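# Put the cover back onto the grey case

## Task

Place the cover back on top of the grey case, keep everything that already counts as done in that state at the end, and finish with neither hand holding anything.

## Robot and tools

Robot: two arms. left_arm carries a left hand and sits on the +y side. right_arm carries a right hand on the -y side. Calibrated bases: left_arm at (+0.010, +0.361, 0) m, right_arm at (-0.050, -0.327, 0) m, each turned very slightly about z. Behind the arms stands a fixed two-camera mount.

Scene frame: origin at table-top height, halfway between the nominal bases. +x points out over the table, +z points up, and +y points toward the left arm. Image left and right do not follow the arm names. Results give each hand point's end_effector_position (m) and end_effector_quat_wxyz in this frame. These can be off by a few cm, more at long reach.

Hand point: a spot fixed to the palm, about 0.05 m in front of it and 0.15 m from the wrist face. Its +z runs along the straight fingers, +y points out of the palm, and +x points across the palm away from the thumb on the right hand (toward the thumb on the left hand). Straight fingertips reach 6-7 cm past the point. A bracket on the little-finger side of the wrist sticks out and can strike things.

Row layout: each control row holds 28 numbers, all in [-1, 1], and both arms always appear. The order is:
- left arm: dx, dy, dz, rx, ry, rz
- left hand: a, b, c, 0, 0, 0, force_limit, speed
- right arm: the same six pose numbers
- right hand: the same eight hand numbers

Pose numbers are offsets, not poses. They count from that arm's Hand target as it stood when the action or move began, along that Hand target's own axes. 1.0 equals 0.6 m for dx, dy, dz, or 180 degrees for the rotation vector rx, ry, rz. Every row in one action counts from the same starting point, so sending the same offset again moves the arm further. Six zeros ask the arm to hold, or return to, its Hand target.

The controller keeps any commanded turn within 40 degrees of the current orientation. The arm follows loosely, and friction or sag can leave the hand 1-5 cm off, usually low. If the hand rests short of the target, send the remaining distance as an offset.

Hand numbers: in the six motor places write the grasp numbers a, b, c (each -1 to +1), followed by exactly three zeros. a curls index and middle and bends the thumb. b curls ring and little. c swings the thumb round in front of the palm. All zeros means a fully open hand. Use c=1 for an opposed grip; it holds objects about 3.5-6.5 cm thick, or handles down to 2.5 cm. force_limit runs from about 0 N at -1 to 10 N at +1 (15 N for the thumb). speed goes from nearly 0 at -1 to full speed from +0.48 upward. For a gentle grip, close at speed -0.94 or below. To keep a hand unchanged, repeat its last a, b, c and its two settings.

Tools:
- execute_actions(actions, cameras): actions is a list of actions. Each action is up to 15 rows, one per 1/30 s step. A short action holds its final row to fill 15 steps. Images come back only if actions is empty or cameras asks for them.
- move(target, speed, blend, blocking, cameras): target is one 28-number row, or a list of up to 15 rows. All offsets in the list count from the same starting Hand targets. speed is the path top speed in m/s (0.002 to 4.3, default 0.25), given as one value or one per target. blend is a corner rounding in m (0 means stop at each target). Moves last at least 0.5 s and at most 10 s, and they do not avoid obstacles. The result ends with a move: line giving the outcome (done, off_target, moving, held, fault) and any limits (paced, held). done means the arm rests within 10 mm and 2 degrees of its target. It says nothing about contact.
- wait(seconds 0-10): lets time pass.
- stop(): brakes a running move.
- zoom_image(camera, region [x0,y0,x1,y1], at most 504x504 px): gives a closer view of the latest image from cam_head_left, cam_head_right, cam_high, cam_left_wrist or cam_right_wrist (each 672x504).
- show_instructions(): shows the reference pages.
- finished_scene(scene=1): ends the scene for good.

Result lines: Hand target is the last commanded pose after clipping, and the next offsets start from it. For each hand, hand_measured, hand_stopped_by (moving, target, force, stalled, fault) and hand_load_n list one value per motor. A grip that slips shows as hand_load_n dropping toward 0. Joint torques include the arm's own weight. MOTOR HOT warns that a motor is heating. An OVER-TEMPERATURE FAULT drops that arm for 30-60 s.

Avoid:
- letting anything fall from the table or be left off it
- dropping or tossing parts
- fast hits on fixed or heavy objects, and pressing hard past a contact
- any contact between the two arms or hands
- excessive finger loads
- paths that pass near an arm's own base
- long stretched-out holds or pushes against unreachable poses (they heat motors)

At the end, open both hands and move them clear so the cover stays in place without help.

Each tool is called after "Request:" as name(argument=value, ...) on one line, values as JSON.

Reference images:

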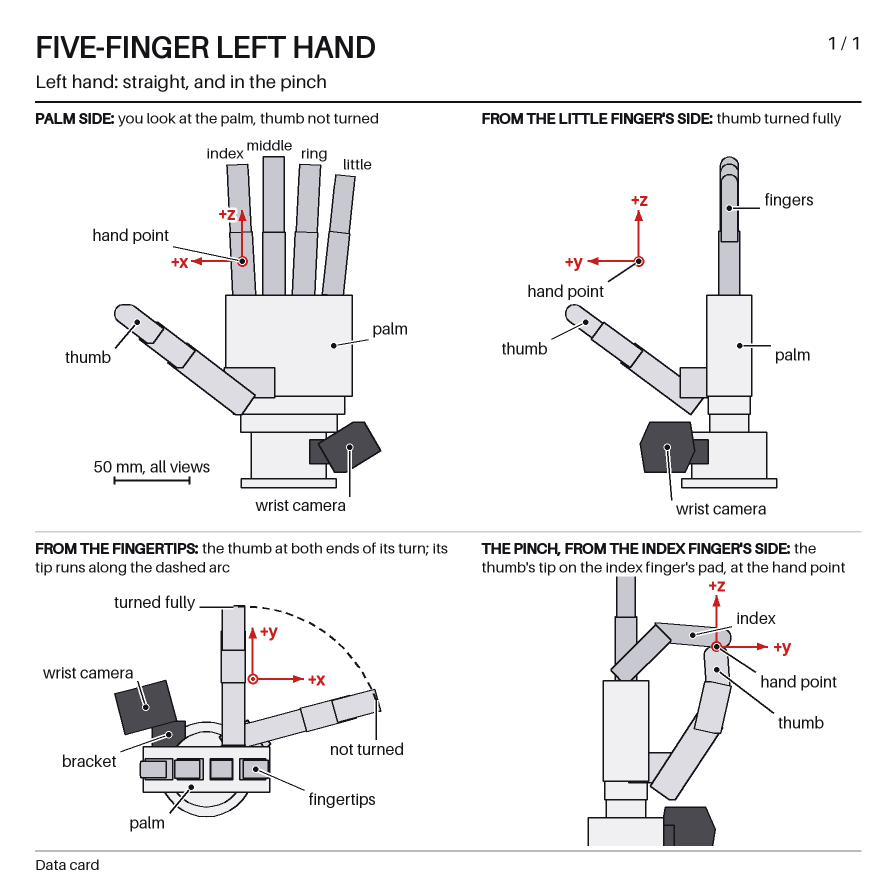

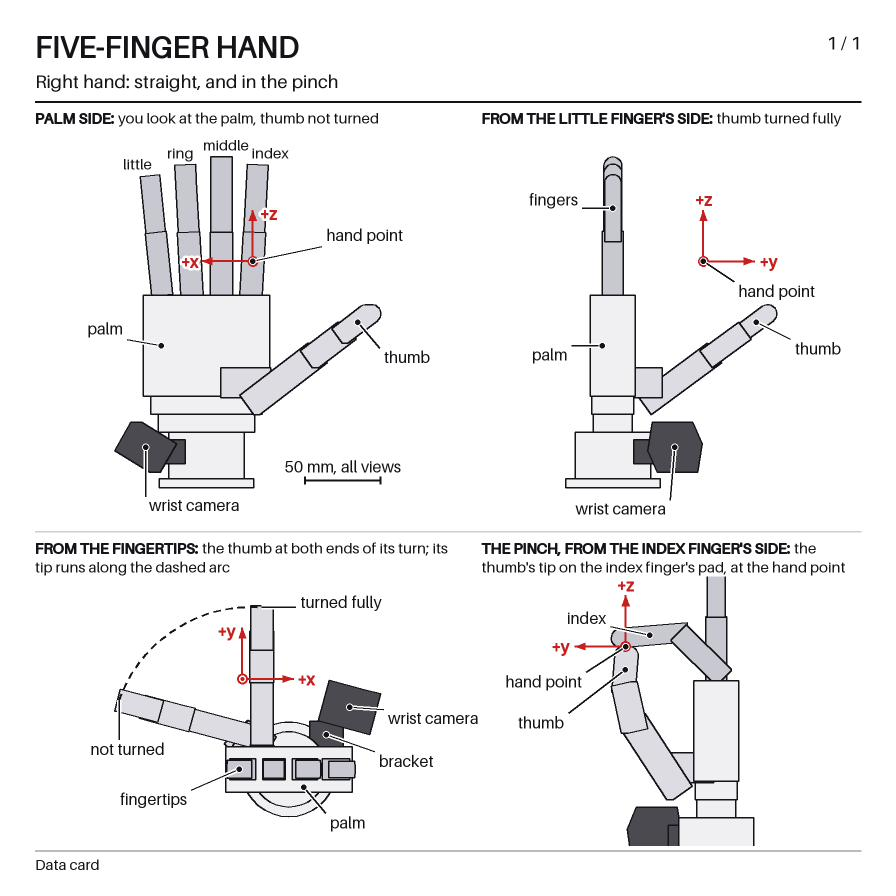

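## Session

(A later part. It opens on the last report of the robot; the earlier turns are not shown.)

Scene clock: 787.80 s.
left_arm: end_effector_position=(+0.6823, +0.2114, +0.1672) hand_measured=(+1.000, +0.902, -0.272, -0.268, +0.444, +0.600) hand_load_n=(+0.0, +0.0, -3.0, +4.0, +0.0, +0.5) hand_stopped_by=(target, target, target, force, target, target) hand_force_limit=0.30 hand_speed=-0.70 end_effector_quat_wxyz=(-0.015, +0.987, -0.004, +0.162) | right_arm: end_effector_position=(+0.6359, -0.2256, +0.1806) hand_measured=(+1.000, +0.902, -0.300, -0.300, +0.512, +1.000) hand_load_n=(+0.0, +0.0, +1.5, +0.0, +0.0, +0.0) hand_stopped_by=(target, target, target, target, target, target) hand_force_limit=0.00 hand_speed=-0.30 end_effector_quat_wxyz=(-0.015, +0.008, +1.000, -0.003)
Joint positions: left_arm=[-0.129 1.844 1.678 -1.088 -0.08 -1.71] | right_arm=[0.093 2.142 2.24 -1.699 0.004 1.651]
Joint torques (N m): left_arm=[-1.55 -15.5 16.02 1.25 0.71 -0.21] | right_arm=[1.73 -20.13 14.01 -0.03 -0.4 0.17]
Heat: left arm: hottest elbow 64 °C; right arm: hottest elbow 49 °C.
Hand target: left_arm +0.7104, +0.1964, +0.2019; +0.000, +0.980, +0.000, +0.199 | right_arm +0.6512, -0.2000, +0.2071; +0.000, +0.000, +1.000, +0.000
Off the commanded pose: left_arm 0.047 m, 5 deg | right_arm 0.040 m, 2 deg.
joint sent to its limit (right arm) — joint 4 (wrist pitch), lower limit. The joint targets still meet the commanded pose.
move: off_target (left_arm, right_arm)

Request:
move(target=[0,0,0,0,0,0,0.65,0.0,0.2,0,0,0,0.3,-0.7,0,0.0117,0,0,0,0,0.65,0,0,0,0,0,0.0,-0.3], speed=0.1)

Request:
move(target=[0,0,0,0,0,0,0.65,0.0,0.2,0,0,0,0.3,-0.7,0,0.0117,0,0,0,0,0.65,0,0,0,0,0,0.0,-0.3], speed=0.1, cameras=["cam_right_wrist"])

Scene clock: 789.13 s.
left_arm: end_effector_position=(+0.6830, +0.2114, +0.1675) hand_measured=(+1.000, +0.902, -0.272, -0.268, +0.444, +0.600) hand_load_n=(+0.0, +0.0, -2.5, +4.5, +0.5, +0.0) hand_stopped_by=(target, target, target, force, target, target) hand_force_limit=0.30 hand_speed=-0.70 end_effector_quat_wxyz=(-0.015, +0.987, -0.003, +0.162) | right_arm: end_effector_position=(+0.6371, -0.2246, +0.1800) hand_measured=(+1.000, +0.902, -0.300, -0.300, +0.512, +1.000) hand_load_n=(+0.0, +0.0, +1.5, +0.5, +0.0, +0.0) hand_stopped_by=(target, target, target, target, target, target) hand_force_limit=0.00 hand_speed=-0.30 end_effector_quat_wxyz=(-0.014, +0.013, +1.000, -0.005)
Joint positions: left_arm=[-0.129 1.845 1.68 -1.088 -0.08 -1.713] | right_arm=[0.096 2.144 2.243 -1.699 0.007 1.665]
Joint torques (N m): left_arm=[-1.32 -15.68 16.08 1.44 0.68 -0.22] | right_arm=[2.2 -20.19 13.98 -0.02 -0.55 0.13]
Heat: left arm: hottest elbow 64 °C; right arm: hottest elbow 49 °C.
Hand target: left_arm +0.7104, +0.1964, +0.2021; +0.000, +0.980, +0.000, +0.199 | right_arm +0.6513, -0.1931, +0.2072; +0.001, +0.000, +1.000, +0.000
Off the commanded pose: left_arm 0.046 m, 5 deg | right_arm 0.044 m, 2 deg.
joint sent to its limit (right arm) — joint 4 (wrist pitch), lower limit. The joint targets still meet the commanded pose.
move: off_target (left_arm, right_arm)

Scene clock: 790.00 s.
left_arm: end_effector_position=(+0.6845, +0.2115, +0.1674) hand_measured=(+1.000, +0.902, -0.272, -0.268, +0.444, +0.600) hand_load_n=(+0.0, +0.0, -2.0, +4.5, +0.5, +0.5) hand_stopped_by=(target, target, target, force, target, target) hand_force_limit=0.30 hand_speed=-0.70 end_effector_quat_wxyz=(-0.015, +0.987, -0.001, +0.163) | right_arm: end_effector_position=(+0.6381, -0.2215, +0.1802) hand_measured=(+1.000, +0.902, -0.300, -0.300, +0.512, +1.000) hand_load_n=(+0.0, +0.0, +1.0, +0.0, +0.0, +0.0) hand_stopped_by=(target, target, target, target, target, target) hand_force_limit=0.00 hand_speed=-0.30 end_effector_quat_wxyz=(-0.013, +0.017, +1.000, -0.007)
Joint positions: left_arm=[-0.128 1.848 1.684 -1.088 -0.08 -1.716] | right_arm=[0.102 2.145 2.246 -1.699 0.011 1.678]
Joint torques (N m): left_arm=[-1.49 -15.03 15.61 1.35 0.68 -0.12] | right_arm=[2.61 -20.25 13.9 -0.02 -0.68 0.1]
Heat: left arm: hottest elbow 64 °C; right arm: hottest elbow 49 °C.
Hand target: left_arm +0.7104, +0.1965, +0.2019; +0.000, +0.980, +0.000, +0.199 | right_arm +0.6512, -0.1859, +0.2073; +0.001, +0.000, +1.000, +0.000
Off the commanded pose: left_arm 0.046 m, 5 deg | right_arm 0.046 m, 3 deg.
joint sent to its limit (right arm) — joint 4 (wrist pitch), lower limit. The joint targets are off in position, not in orientation.
move: off_target (left_arm, right_arm)
Images, in order (width x height): cam_right_wrist 672x504.

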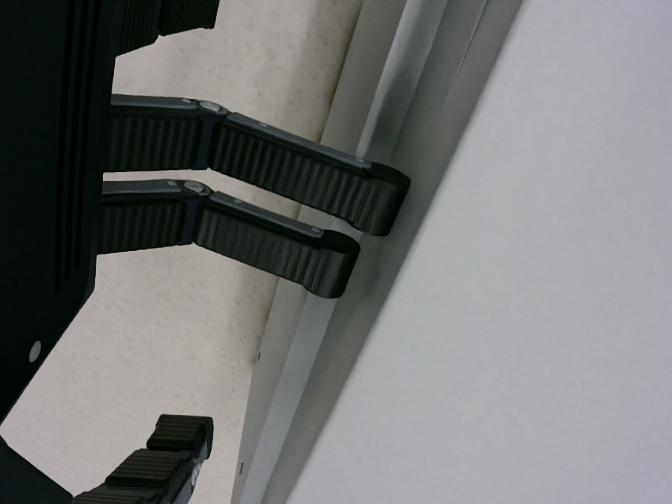

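Request:
wait(seconds=0, cameras=["cam_high", "cam_right_wrist", "cam_head_left"])

Request:
zoom_image(camera="cam_high", region=[320, 350, 420, 450])

Request:
zoom_image(camera="cam_high", region=[170, 220, 270, 320])

Request:
zoom_image(camera="cam_high", region=[250, 330, 350, 430])

Scene clock: 790.53 s.
left_arm: end_effector_position=(+0.6845, +0.2115, +0.1674) hand_measured=(+1.000, +0.902, -0.272, -0.268, +0.444, +0.600) hand_load_n=(+0.0, +0.0, -2.0, +4.0, +0.5, +0.5) hand_stopped_by=(target, target, target, force, target, target) hand_force_limit=0.30 hand_speed=-0.70 end_effector_quat_wxyz=(-0.015, +0.987, -0.001, +0.163) | right_arm: end_effector_position=(+0.6381, -0.2215, +0.1802) hand_measured=(+1.000, +0.902, -0.300, -0.300, +0.512, +1.000) hand_load_n=(+0.0, +0.0, +1.5, +0.0, +0.0, +0.0) hand_stopped_by=(target, target, target, target, target, target) hand_force_limit=0.00 hand_speed=-0.30 end_effector_quat_wxyz=(-0.013, +0.017, +1.000, -0.007)
Joint positions: left_arm=[-0.128 1.848 1.684 -1.088 -0.08 -1.716] | right_arm=[0.102 2.145 2.246 -1.699 0.011 1.678]
Joint torques (N m): left_arm=[-1.55 -15.68 15.8 1.35 0.7 -0.17] | right_arm=[2.61 -20.19 13.89 -0.03 -0.68 0.11]
Heat: left arm: hottest elbow 64 °C; right arm: hottest elbow 49 °C.
Hand target: left_arm +0.7104, +0.1965, +0.2019; +0.000, +0.980, +0.000, +0.199 | right_arm +0.6512, -0.1859, +0.2073; +0.001, +0.000, +1.000, +0.000
Off the commanded pose: left_arm 0.046 m, 5 deg | right_arm 0.046 m, 3 deg.
Images, in order (width x height): cam_head_left 672x504, cam_high 672x504, cam_right_wrist 672x504.

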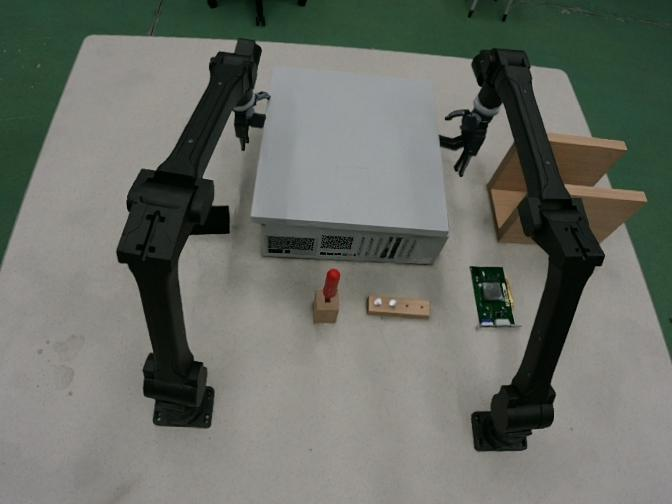

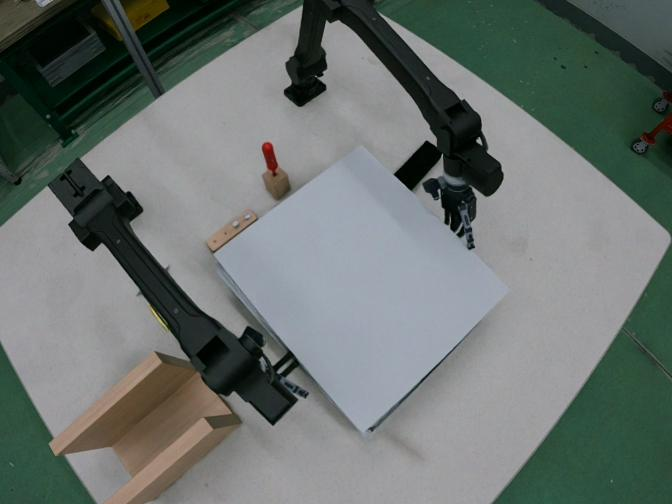

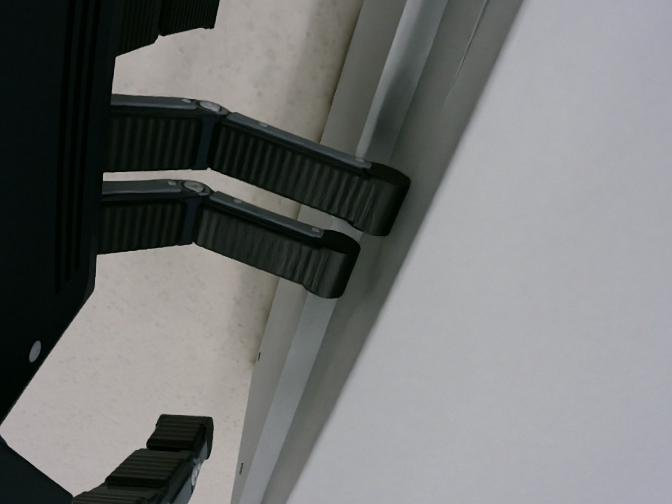

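Scaled by 5.040 from the camera's 672x504 image, which has a finer 960x720 frame.

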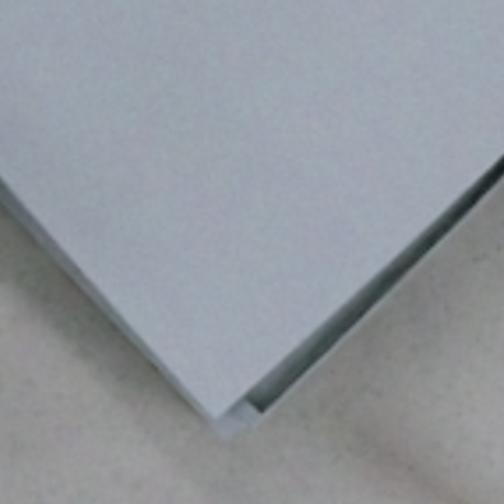

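Scaled by 5.040 from the camera's 672x504 image, which has a finer 960x720 frame.

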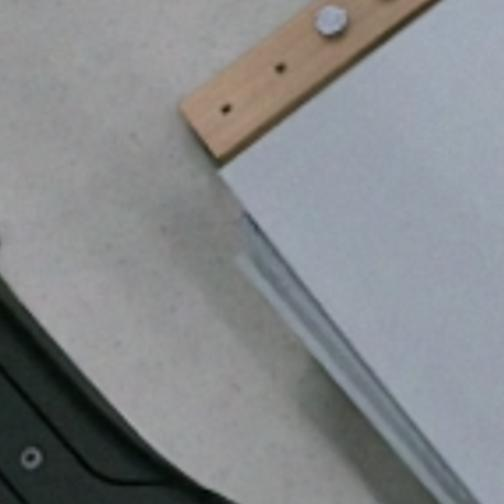

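Scaled by 5.040 from the camera's 672x504 image, which has a finer 960x720 frame.

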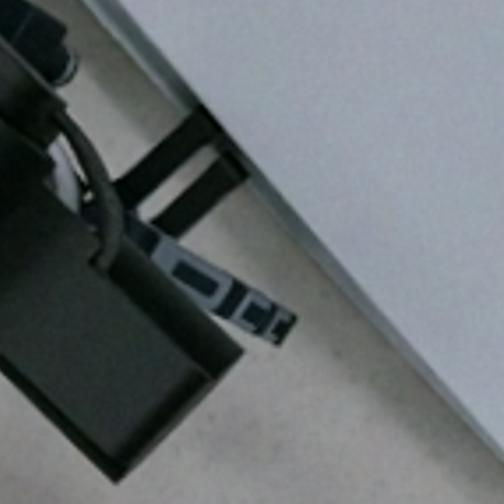

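Request:
move(target=[-0.0548,-0.0308,0.0438,0,0,0,0.65,0.0,0.2,0,0,0,0.3,-0.7,0.0167,-0.0985,0.0455,0,0,0,0.65,0,0,0,0,0,0.0,-0.3], speed=0.1)

Scene clock: 797.60 s.
left_arm: end_effector_position=(+0.6845, +0.2129, +0.1654) hand_measured=(+1.000, +0.902, -0.272, -0.268, +0.444, +0.600) hand_load_n=(+0.0, +0.0, -6.0, +3.5, +0.0, +0.0) hand_stopped_by=(target, target, target, force, target, target) hand_force_limit=0.30 hand_speed=-0.70 end_effector_quat_wxyz=(-0.002, +0.982, -0.001, +0.189) | right_arm: end_effector_position=(+0.6410, -0.2418, +0.1709) hand_measured=(+1.000, +0.902, -0.300, -0.300, +0.512, +1.000) hand_load_n=(+0.0, +0.0, +0.0, +0.0, +0.0, +0.0) hand_stopped_by=(target, target, target, target, target, target) hand_force_limit=0.00 hand_speed=-0.30 end_effector_quat_wxyz=(-0.010, +0.005, +1.000, -0.002)
Joint positions: left_arm=[-0.12 1.817 1.611 -0.989 -0.059 -1.71] | right_arm=[0.067 2.145 2.22 -1.664 0.003 1.62]
Joint torques (N m): left_arm=[-0.09 -15.38 9.4 2.14 0.2 0.05] | right_arm=[-1.44 -21.83 8.14 0.51 -0.17 -0.18]
Heat: left arm: hottest elbow 65 °C; right arm: hottest elbow 49 °C.
Hand target: left_arm +0.6904, +0.2149, +0.1648; +0.000, +0.980, +0.000, +0.199 | right_arm +0.6411, -0.2451, +0.1799; +0.000, +0.000, +1.000, +0.000
Off the commanded pose: left_arm 0.006 m, 1 deg | right_arm 0.010 m, 1 deg.
move: done

Request:
move(target=[0,-0.0367,0,0,0,0,0.65,0.0,0.2,0,0,0,0.3,-0.7,0.075,0,0.0217,0,0,0,0.65,0,0,0,0,0,0.0,-0.3], speed=0.1, cameras=["cam_high", "cam_left_wrist"])

Request:
zoom_image(camera="cam_high", region=[420, 210, 520, 310])

Scene clock: 799.40 s.
left_arm: end_effector_position=(+0.6823, +0.2303, +0.1565) hand_measured=(+1.000, +0.902, -0.270, -0.270, +0.444, +0.600) hand_load_n=(+0.0, +0.0, +0.0, +0.0, +0.0, +0.0) hand_stopped_by=(target, target, target, force, target, target) hand_force_limit=0.30 hand_speed=-0.70 end_effector_quat_wxyz=(+0.001, +0.983, -0.004, +0.186) | right_arm: end_effector_position=(+0.5963, -0.2436, +0.1588) hand_measured=(+1.000, +0.902, -0.300, -0.300, +0.512, +1.000) hand_load_n=(+0.0, +0.0, +0.0, +0.0, +0.0, +0.0) hand_stopped_by=(target, target, target, target, target, target) hand_force_limit=0.00 hand_speed=-0.30 end_effector_quat_wxyz=(-0.009, +0.005, +1.000, -0.002)
Joint positions: left_arm=[-0.088 1.814 1.586 -0.971 -0.04 -1.675] | right_arm=[0.067 1.994 1.94 -1.536 0.003 1.62]
Joint torques (N m): left_arm=[0.62 -15.97 10.47 1.48 0.05 0.02] | right_arm=[-1.2 -20.07 8.14 0.54 -0.16 -0.15]
Heat: left arm: hottest elbow 64 °C; right arm: hottest elbow 49 °C.
Hand target: left_arm +0.6904, +0.2370, +0.1649; +0.000, +0.980, +0.000, +0.199 | right_arm +0.5963, -0.2450, +0.1668; +0.001, +0.001, +1.000, +0.000
Off the commanded pose: left_arm 0.013 m, 2 deg | right_arm 0.008 m, 1 deg.
move: off_target (left_arm)
Images, in order (width x height): cam_high 672x504, cam_left_wrist 672x504.

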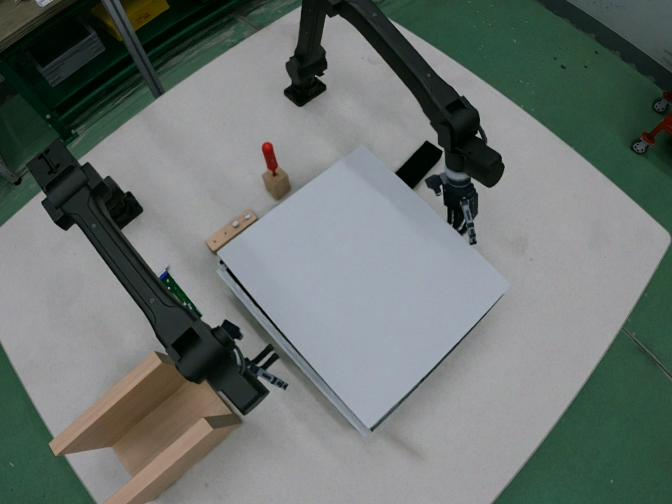

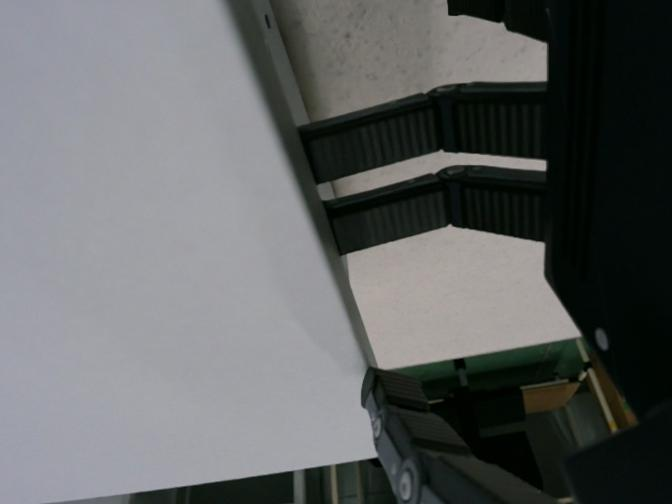

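Scaled by 5.040 from the camera's 672x504 image, which has a finer 960x720 frame.

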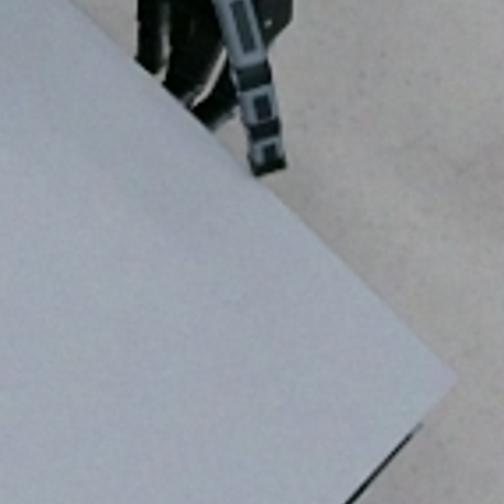

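Request:
zoom_image(camera="cam_high", region=[200, 220, 380, 440])

Request:
zoom_image(camera="cam_high", region=[170, 220, 270, 320])

Request:
zoom_image(camera="cam_high", region=[320, 350, 420, 450])

Request:
zoom_image(camera="cam_high", region=[310, 110, 410, 210])

Request:
zoom_image(camera="cam_high", region=[420, 260, 520, 360])

Scaled by 2.291 from the camera's 672x504 image, which has a finer 960x720 frame.

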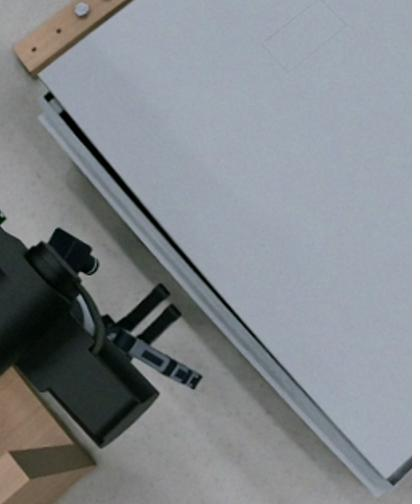

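Scaled by 5.040 from the camera's 672x504 image, which has a finer 960x720 frame.

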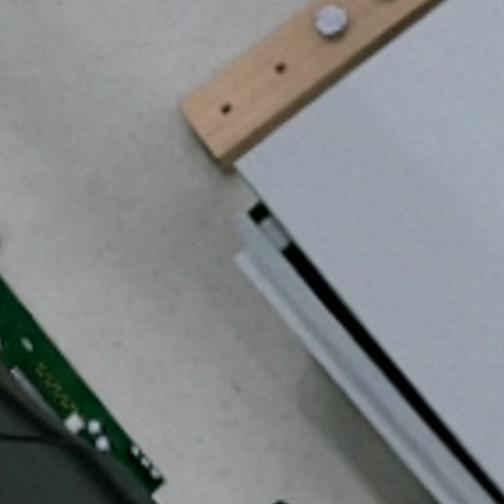

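Scaled by 5.040 from the camera's 672x504 image, which has a finer 960x720 frame.

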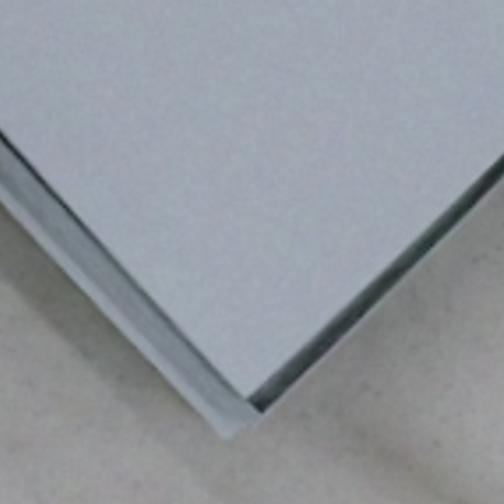

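Scaled by 5.040 from the camera's 672x504 image, which has a finer 960x720 frame.

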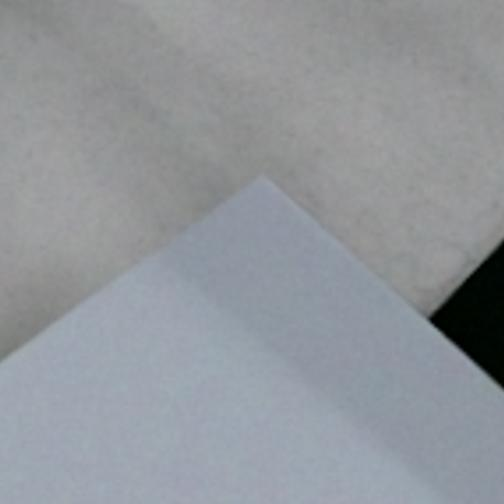

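Scaled by 5.040 from the camera's 672x504 image, which has a finer 960x720 frame.

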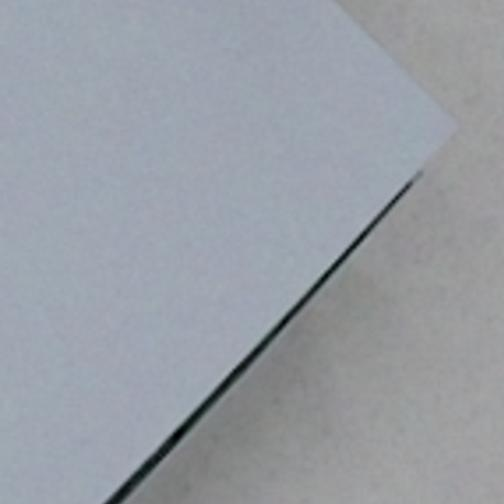

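Request:
move(target=[[0,-0.115,0,0,0,0,0.65,0.0,0.2,0,0,0,0.3,-0.7,0,0,0,0,0,0,0.65,0,0,0,0,0,0.0,-0.3],[-0.3684,-0.13,-0.156,0,0,0,0.65,0.0,0.2,0,0,0,0.3,-0.7,0,0,0,0,0,0,0.65,0,0,0,0,0,0.0,-0.3]], speed=0.15, blend=0.02, cameras=["cam_high", "cam_left_wrist"])

Scene clock: 810.17 s.
left_arm: end_effector_position=(+0.4523, +0.3117, +0.1634) hand_measured=(+1.000, +0.902, -0.270, -0.270, +0.444, +0.600) hand_load_n=(+0.0, +0.0, +0.0, +0.0, +0.0, -0.5) hand_stopped_by=(target, target, target, force, target, target) hand_force_limit=0.30 hand_speed=-0.70 end_effector_quat_wxyz=(+0.001, +0.980, +0.001, +0.199) | right_arm: end_effector_position=(+0.5963, -0.2436, +0.1588) hand_measured=(+1.000, +0.902, -0.300, -0.300, +0.512, +1.000) hand_load_n=(-0.5, +0.0, +0.5, +0.0, +0.0, +0.0) hand_stopped_by=(target, target, target, target, target, target) hand_force_limit=0.00 hand_speed=-0.30 end_effector_quat_wxyz=(-0.009, +0.005, +1.000, -0.002)
Joint positions: left_arm=[0.066 1.189 0.899 -0.881 0.015 -1.542] | right_arm=[0.067 1.994 1.94 -1.536 0.003 1.62]
Joint torques (N m): left_arm=[-0.32 -7.3 9.39 0.84 0.31 0.11] | right_arm=[-1.14 -20.07 8.14 0.47 -0.17 -0.15]
Heat: left arm: hottest elbow 59 °C; right arm: hottest elbow 48 °C.
Hand target: left_arm +0.4504, +0.3150, +0.1647; +0.000, +0.980, +0.000, +0.199 | right_arm +0.5963, -0.2450, +0.1668; +0.001, +0.001, +1.000, +0.000
Off the commanded pose: left_arm 0.004 m, 0 deg | right_arm 0.008 m, 1 deg.
move: done
Images, in order (width x height): cam_high 672x504, cam_left_wrist 672x504.

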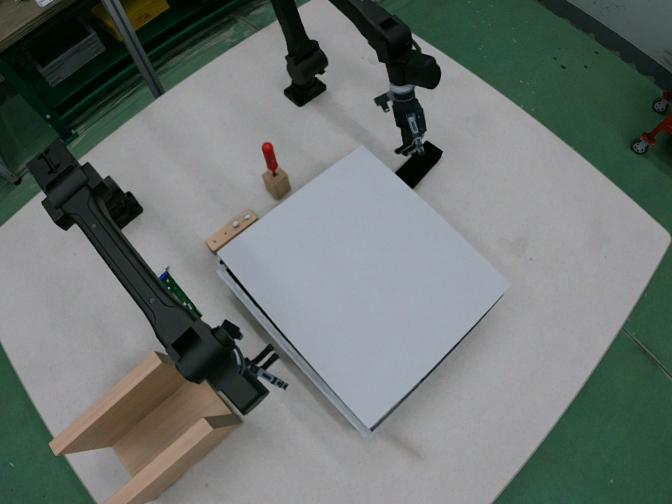

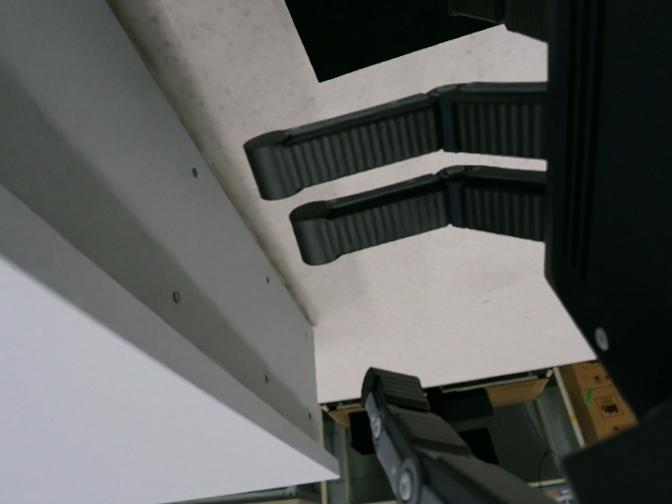

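Request:
move(target=[0,0.0667,0,0,0,0,1.0,1.0,0.0,0,0,0,0.3,-0.3,0,0.0433,-0.0167,0,0,0,0.65,0,0,0,0,0,0.0,-0.3], speed=0.1, cameras=["cam_left_wrist", "cam_right_wrist"])

Scene clock: 812.20 s.
left_arm: end_effector_position=(+0.4515, +0.2771, +0.1633) hand_measured=(-0.900, -1.000, -1.000, -0.800, +0.550, +1.000) hand_load_n=(+0.0, +0.0, +0.0, +0.0, +0.0, +0.0) hand_stopped_by=(target, target, target, target, target, target) hand_force_limit=0.30 hand_speed=-0.30 end_effector_quat_wxyz=(+0.000, +0.980, -0.002, +0.199) | right_arm: end_effector_position=(+0.5916, -0.2239, +0.1588) hand_measured=(+1.000, +0.902, -0.300, -0.300, +0.512, +1.000) hand_load_n=(+0.0, +0.0, +0.0, +0.0, +0.0, +0.0) hand_stopped_by=(target, target, target, target, target, target) hand_force_limit=0.00 hand_speed=-0.30 end_effector_quat_wxyz=(-0.014, -0.004, +1.000, -0.002)
Joint positions: left_arm=[-0.037 1.189 0.899 -0.881 -0.026 -1.631] | right_arm=[0.098 1.993 1.94 -1.546 0.002 1.634]
Joint torques (N m): left_arm=[-1.08 -8.12 9.77 0.85 0.15 -0.11] | right_arm=[-0.38 -19.84 10.41 -0.25 -0.16 0.11]
Heat: left arm: hottest elbow 59 °C; right arm: hottest elbow 48 °C.
Hand target: left_arm +0.4505, +0.2750, +0.1647; +0.000, +0.980, +0.000, +0.199 | right_arm +0.5963, -0.2190, +0.1769; +0.001, +0.001, +1.000, +0.000
Off the commanded pose: left_arm 0.003 m, 0 deg | right_arm 0.019 m, 2 deg.
move: off_target (right_arm)
Images, in order (width x height): cam_left_wrist 672x504, cam_right_wrist 672x504.

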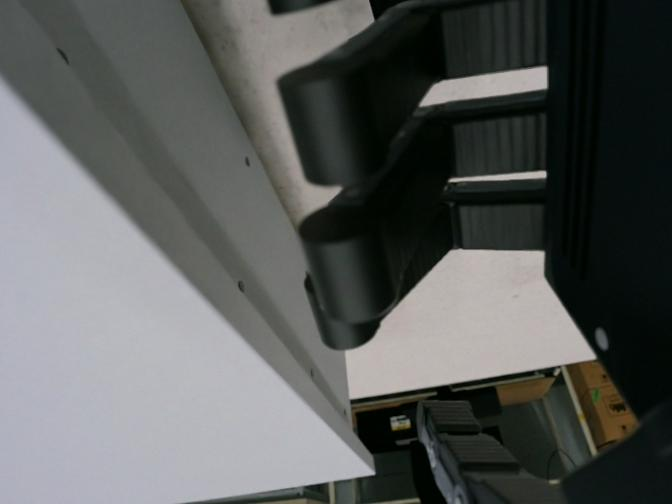

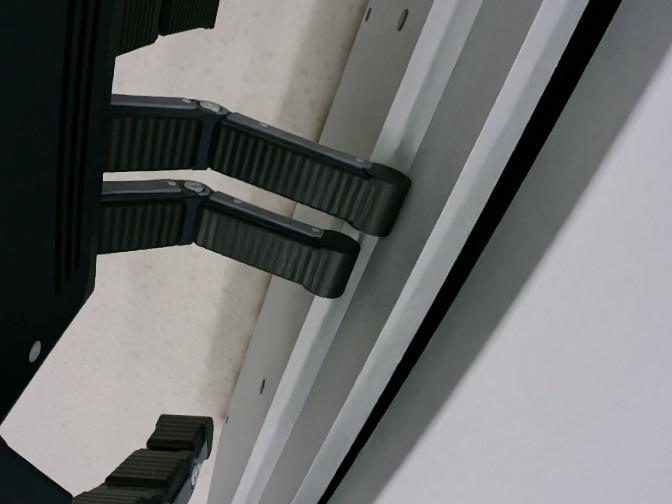

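Request:
move(target=[0,0.055,0,0,0,0,1.0,1.0,0.0,0,0,0,0.3,-0.3,0,0,-0.01,0,0,0,0.65,0,0,0,0,0,0.0,-0.3], speed=0.1, cameras=["cam_left_wrist", "cam_right_wrist"])

Scene clock: 814.00 s.
left_arm: end_effector_position=(+0.4483, +0.2447, +0.1637) hand_measured=(-0.900, -1.000, -1.000, -0.800, +0.550, +1.000) hand_load_n=(+0.0, +0.0, +0.0, +0.0, +0.0, +0.0) hand_stopped_by=(target, target, target, target, target, target) hand_force_limit=0.30 hand_speed=-0.30 end_effector_quat_wxyz=(+0.000, +0.980, -0.001, +0.201) | right_arm: end_effector_position=(+0.5882, -0.2242, +0.1585) hand_measured=(+1.000, +0.902, -0.300, -0.300, +0.512, +1.000) hand_load_n=(+0.0, +0.0, +0.5, -0.5, +0.0, +0.0) hand_stopped_by=(target, target, target, target, target, target) hand_force_limit=0.00 hand_speed=-0.30 end_effector_quat_wxyz=(-0.020, -0.003, +1.000, -0.002)
Joint positions: left_arm=[-0.133 1.189 0.899 -0.881 -0.064 -1.72] | right_arm=[0.098 1.993 1.94 -1.559 0.002 1.636]
Joint torques (N m): left_arm=[-1.26 -6.42 10.48 0.73 0.03 -0.11] | right_arm=[-0.38 -19.9 11.41 -0.38 -0.16 0.09]
Heat: left arm: hottest elbow 58 °C; right arm: hottest elbow 49 °C.
Hand target: left_arm +0.4505, +0.2420, +0.1647; +0.000, +0.980, +0.000, +0.199 | right_arm +0.5962, -0.2190, +0.1829; +0.000, +0.000, +1.000, +0.000
Off the commanded pose: left_arm 0.004 m, 0 deg | right_arm 0.026 m, 2 deg.
move: off_target (right_arm)
Images, in order (width x height): cam_left_wrist 672x504, cam_right_wrist 672x504.

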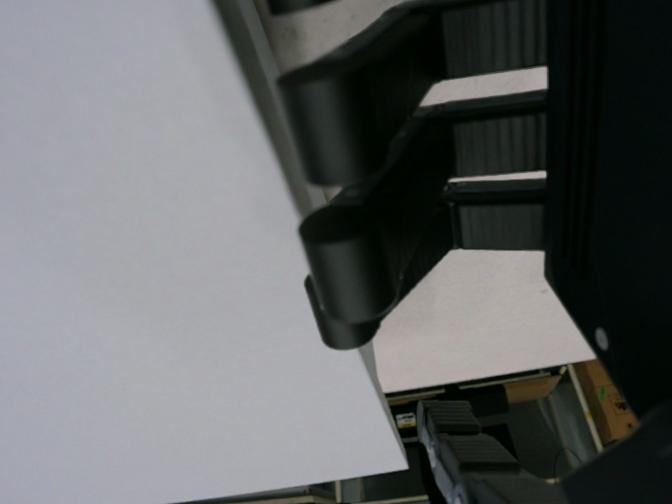

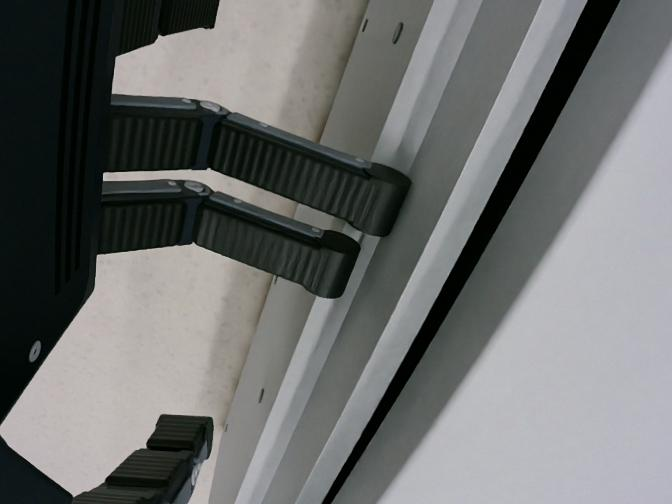

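Request:
move(target=[0,0.0167,0,0,0,0,1.0,1.0,0.0,0,0,0,0.3,-0.3,0,0,-0.01,0,0,0,0.65,0,0,0,0,0,0.0,-0.3], speed=0.06, cameras=["cam_high"])

Request:
zoom_image(camera="cam_high", region=[170, 220, 270, 320])

Scene clock: 815.30 s.
left_arm: end_effector_position=(+0.4473, +0.2374, +0.1637) hand_measured=(-0.900, -1.000, -1.000, -0.800, +0.550, +1.000) hand_load_n=(-1.0, +0.0, +0.0, +0.0, +0.0, +0.0) hand_stopped_by=(target, target, target, target, target, target) hand_force_limit=0.30 hand_speed=-0.30 end_effector_quat_wxyz=(-0.002, +0.979, -0.001, +0.202) | right_arm: end_effector_position=(+0.5843, -0.2244, +0.1584) hand_measured=(+1.000, +0.902, -0.300, -0.300, +0.512, +1.000) hand_load_n=(+0.0, +0.0, +0.0, -0.5, +0.0, +0.0) hand_stopped_by=(target, target, target, target, target, target) hand_force_limit=0.00 hand_speed=-0.30 end_effector_quat_wxyz=(-0.027, -0.003, +1.000, -0.003)
Joint positions: left_arm=[-0.157 1.189 0.899 -0.881 -0.077 -1.742] | right_arm=[0.098 1.993 1.94 -1.574 0.001 1.636]
Joint torques (N m): left_arm=[-1.03 -6.18 10.66 0.76 0.16 -0.16] | right_arm=[-0.38 -20.01 12.4 -0.35 -0.16 0.08]
Heat: left arm: hottest elbow 58 °C; right arm: hottest elbow 49 °C.
Hand target: left_arm +0.4504, +0.2319, +0.1648; +0.000, +0.980, +0.000, +0.199 | right_arm +0.5963, -0.2190, +0.1889; +0.001, +0.000, +1.000, +0.000
Off the commanded pose: left_arm 0.006 m, 0 deg | right_arm 0.033 m, 3 deg.
move: off_target (right_arm)
Images, in order (width x height): cam_high 672x504.

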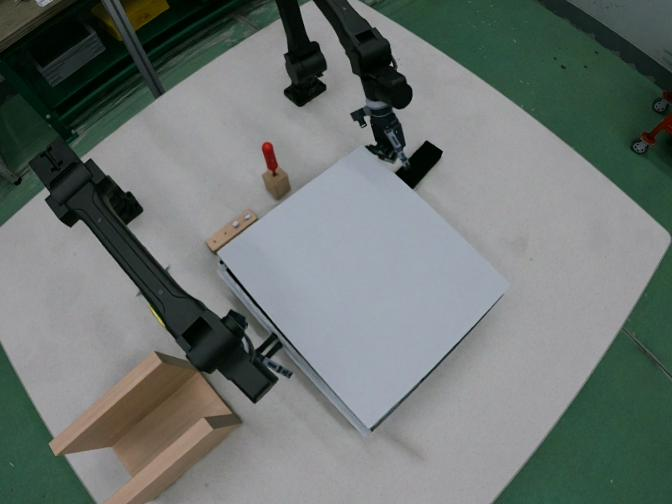

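Scaled by 5.040 from the camera's 672x504 image, which has a finer 960x720 frame.

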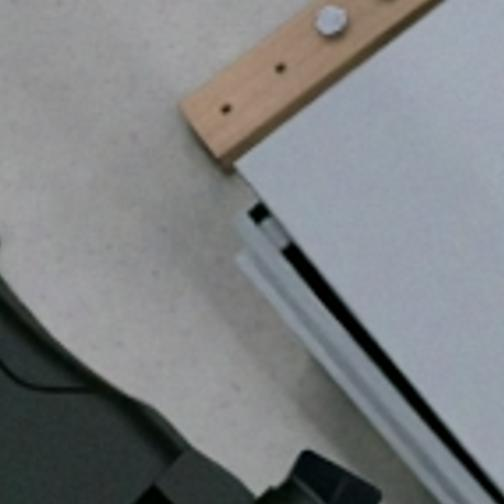

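Request:
move(target=[0,0.0167,0,0,0,0,1.0,1.0,0.0,0,0,0,0.3,-0.3,0,0,-0.005,0,0,0,0.65,0,0,0,0,0,0.0,-0.3], speed=0.06, cameras=["cam_high"])

Request:
zoom_image(camera="cam_high", region=[170, 220, 270, 320])

Scene clock: 816.77 s.
left_arm: end_effector_position=(+0.4470, +0.2342, +0.1635) hand_measured=(-0.900, -1.000, -1.000, -0.800, +0.550, +1.000) hand_load_n=(-3.0, +0.0, +0.0, +0.0, +0.0, +0.0) hand_stopped_by=(target, target, target, target, target, target) hand_force_limit=0.30 hand_speed=-0.30 end_effector_quat_wxyz=(-0.007, +0.979, +0.002, +0.204) | right_arm: end_effector_position=(+0.5821, -0.2245, +0.1585) hand_measured=(+1.000, +0.902, -0.300, -0.300, +0.512, +1.000) hand_load_n=(+0.0, +0.0, +0.0, +0.0, +0.0, +0.0) hand_stopped_by=(target, target, target, target, target, target) hand_force_limit=0.00 hand_speed=-0.30 end_effector_quat_wxyz=(-0.031, -0.003, +1.000, -0.003)
Joint positions: left_arm=[-0.174 1.189 0.899 -0.882 -0.096 -1.761] | right_arm=[0.098 1.992 1.94 -1.582 0.001 1.636]
Joint torques (N m): left_arm=[-1.85 -6.07 11.43 0.54 0.41 -0.27] | right_arm=[-0.44 -20.07 12.88 -0.36 -0.16 0.09]
Heat: left arm: hottest elbow 58 °C; right arm: hottest elbow 49 °C.
Hand target: left_arm +0.4504, +0.2218, +0.1648; +0.000, +0.980, +0.000, +0.200 | right_arm +0.5963, -0.2190, +0.1919; +0.001, +0.000, +1.000, +0.000
Off the commanded pose: left_arm 0.013 m, 1 deg | right_arm 0.037 m, 4 deg.
move: off_target (left_arm, right_arm)
Images, in order (width x height): cam_high 672x504.

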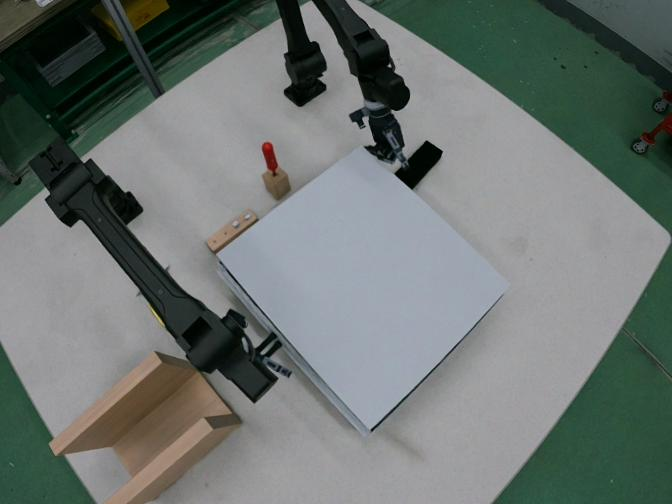

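Scaled by 5.040 from the camera's 672x504 image, which has a finer 960x720 frame.

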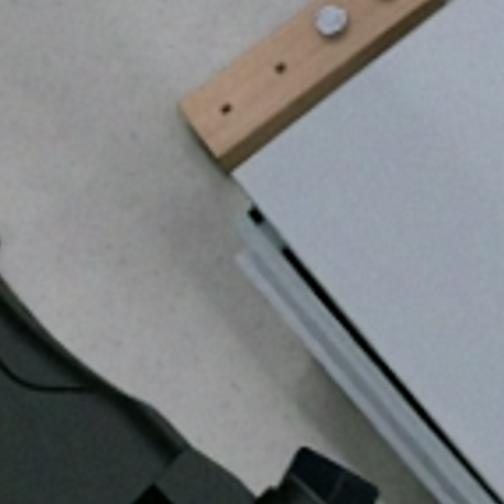

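Request:
move(target=[0,0.0133,0,0,0,0,1.0,1.0,0.0,0,0,0,0.3,-0.3,0,0,0,0,0,0,0.65,0,0,0,0,0,0.0,-0.3], speed=0.06, cameras=["cam_high"])

Request:
zoom_image(camera="cam_high", region=[170, 220, 270, 320])

Scene clock: 818.00 s.
left_arm: end_effector_position=(+0.4461, +0.2279, +0.1634) hand_measured=(-0.900, -1.000, -1.000, -0.800, +0.550, +1.000) hand_load_n=(-4.5, +0.0, +0.0, +0.0, +0.0, +0.0) hand_stopped_by=(target, target, target, target, target, target) hand_force_limit=0.30 hand_speed=-0.30 end_effector_quat_wxyz=(-0.007, +0.979, +0.004, +0.204) | right_arm: end_effector_position=(+0.5820, -0.2245, +0.1585) hand_measured=(+1.000, +0.902, -0.300, -0.300, +0.512, +1.000) hand_load_n=(+0.0, +0.0, +0.0, +0.0, +0.0, +0.0) hand_stopped_by=(target, target, target, target, target, target) hand_force_limit=0.00 hand_speed=-0.30 end_effector_quat_wxyz=(-0.031, -0.003, +0.999, -0.003)
Joint positions: left_arm=[-0.194 1.189 0.899 -0.882 -0.105 -1.783] | right_arm=[0.098 1.992 1.94 -1.582 0.001 1.636]
Joint torques (N m): left_arm=[-2.84 -5.3 11.45 0.79 0.41 -0.19] | right_arm=[-0.44 -20.07 12.86 -0.35 -0.17 0.09]
Heat: left arm: hottest elbow 58 °C; right arm: hottest elbow 49 °C.
Hand target: left_arm +0.4504, +0.2138, +0.1648; +0.000, +0.980, +0.000, +0.199 | right_arm +0.5962, -0.2190, +0.1919; +0.000, +0.000, +1.000, +0.000
Off the commanded pose: left_arm 0.015 m, 1 deg | right_arm 0.037 m, 4 deg.
move: off_target (left_arm, right_arm)
Images, in order (width x height): cam_high 672x504.

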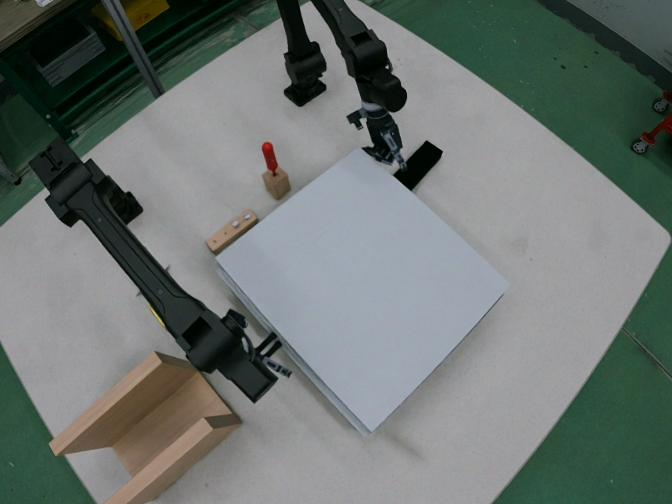

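Scaled by 5.040 from the camera's 672x504 image, which has a finer 960x720 frame.

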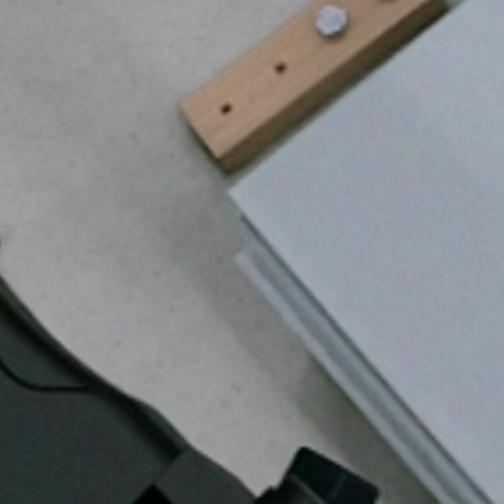

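Request:
zoom_image(camera="cam_high", region=[320, 350, 420, 450])

Request:
zoom_image(camera="cam_high", region=[420, 260, 520, 360])

Request:
zoom_image(camera="cam_high", region=[310, 110, 410, 210])

Scaled by 5.040 from the camera's 672x504 image, which has a finer 960x720 frame.

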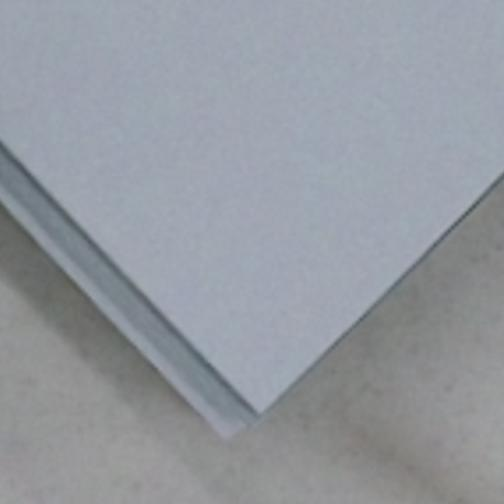

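Scaled by 5.040 from the camera's 672x504 image, which has a finer 960x720 frame.

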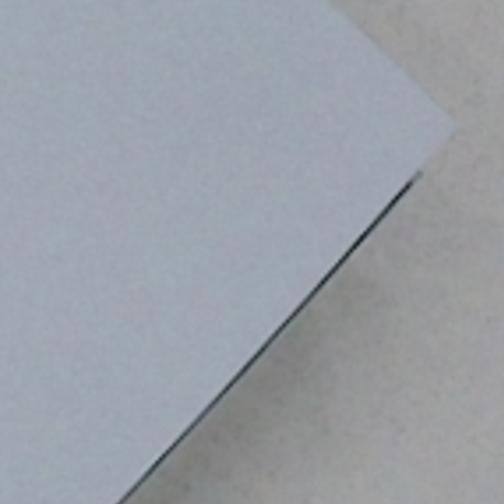

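Scaled by 5.040 from the camera's 672x504 image, which has a finer 960x720 frame.

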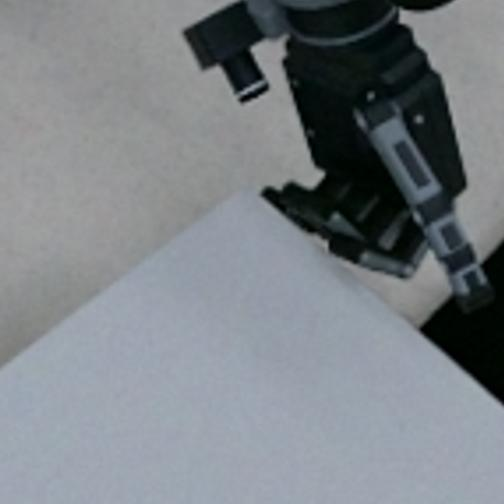

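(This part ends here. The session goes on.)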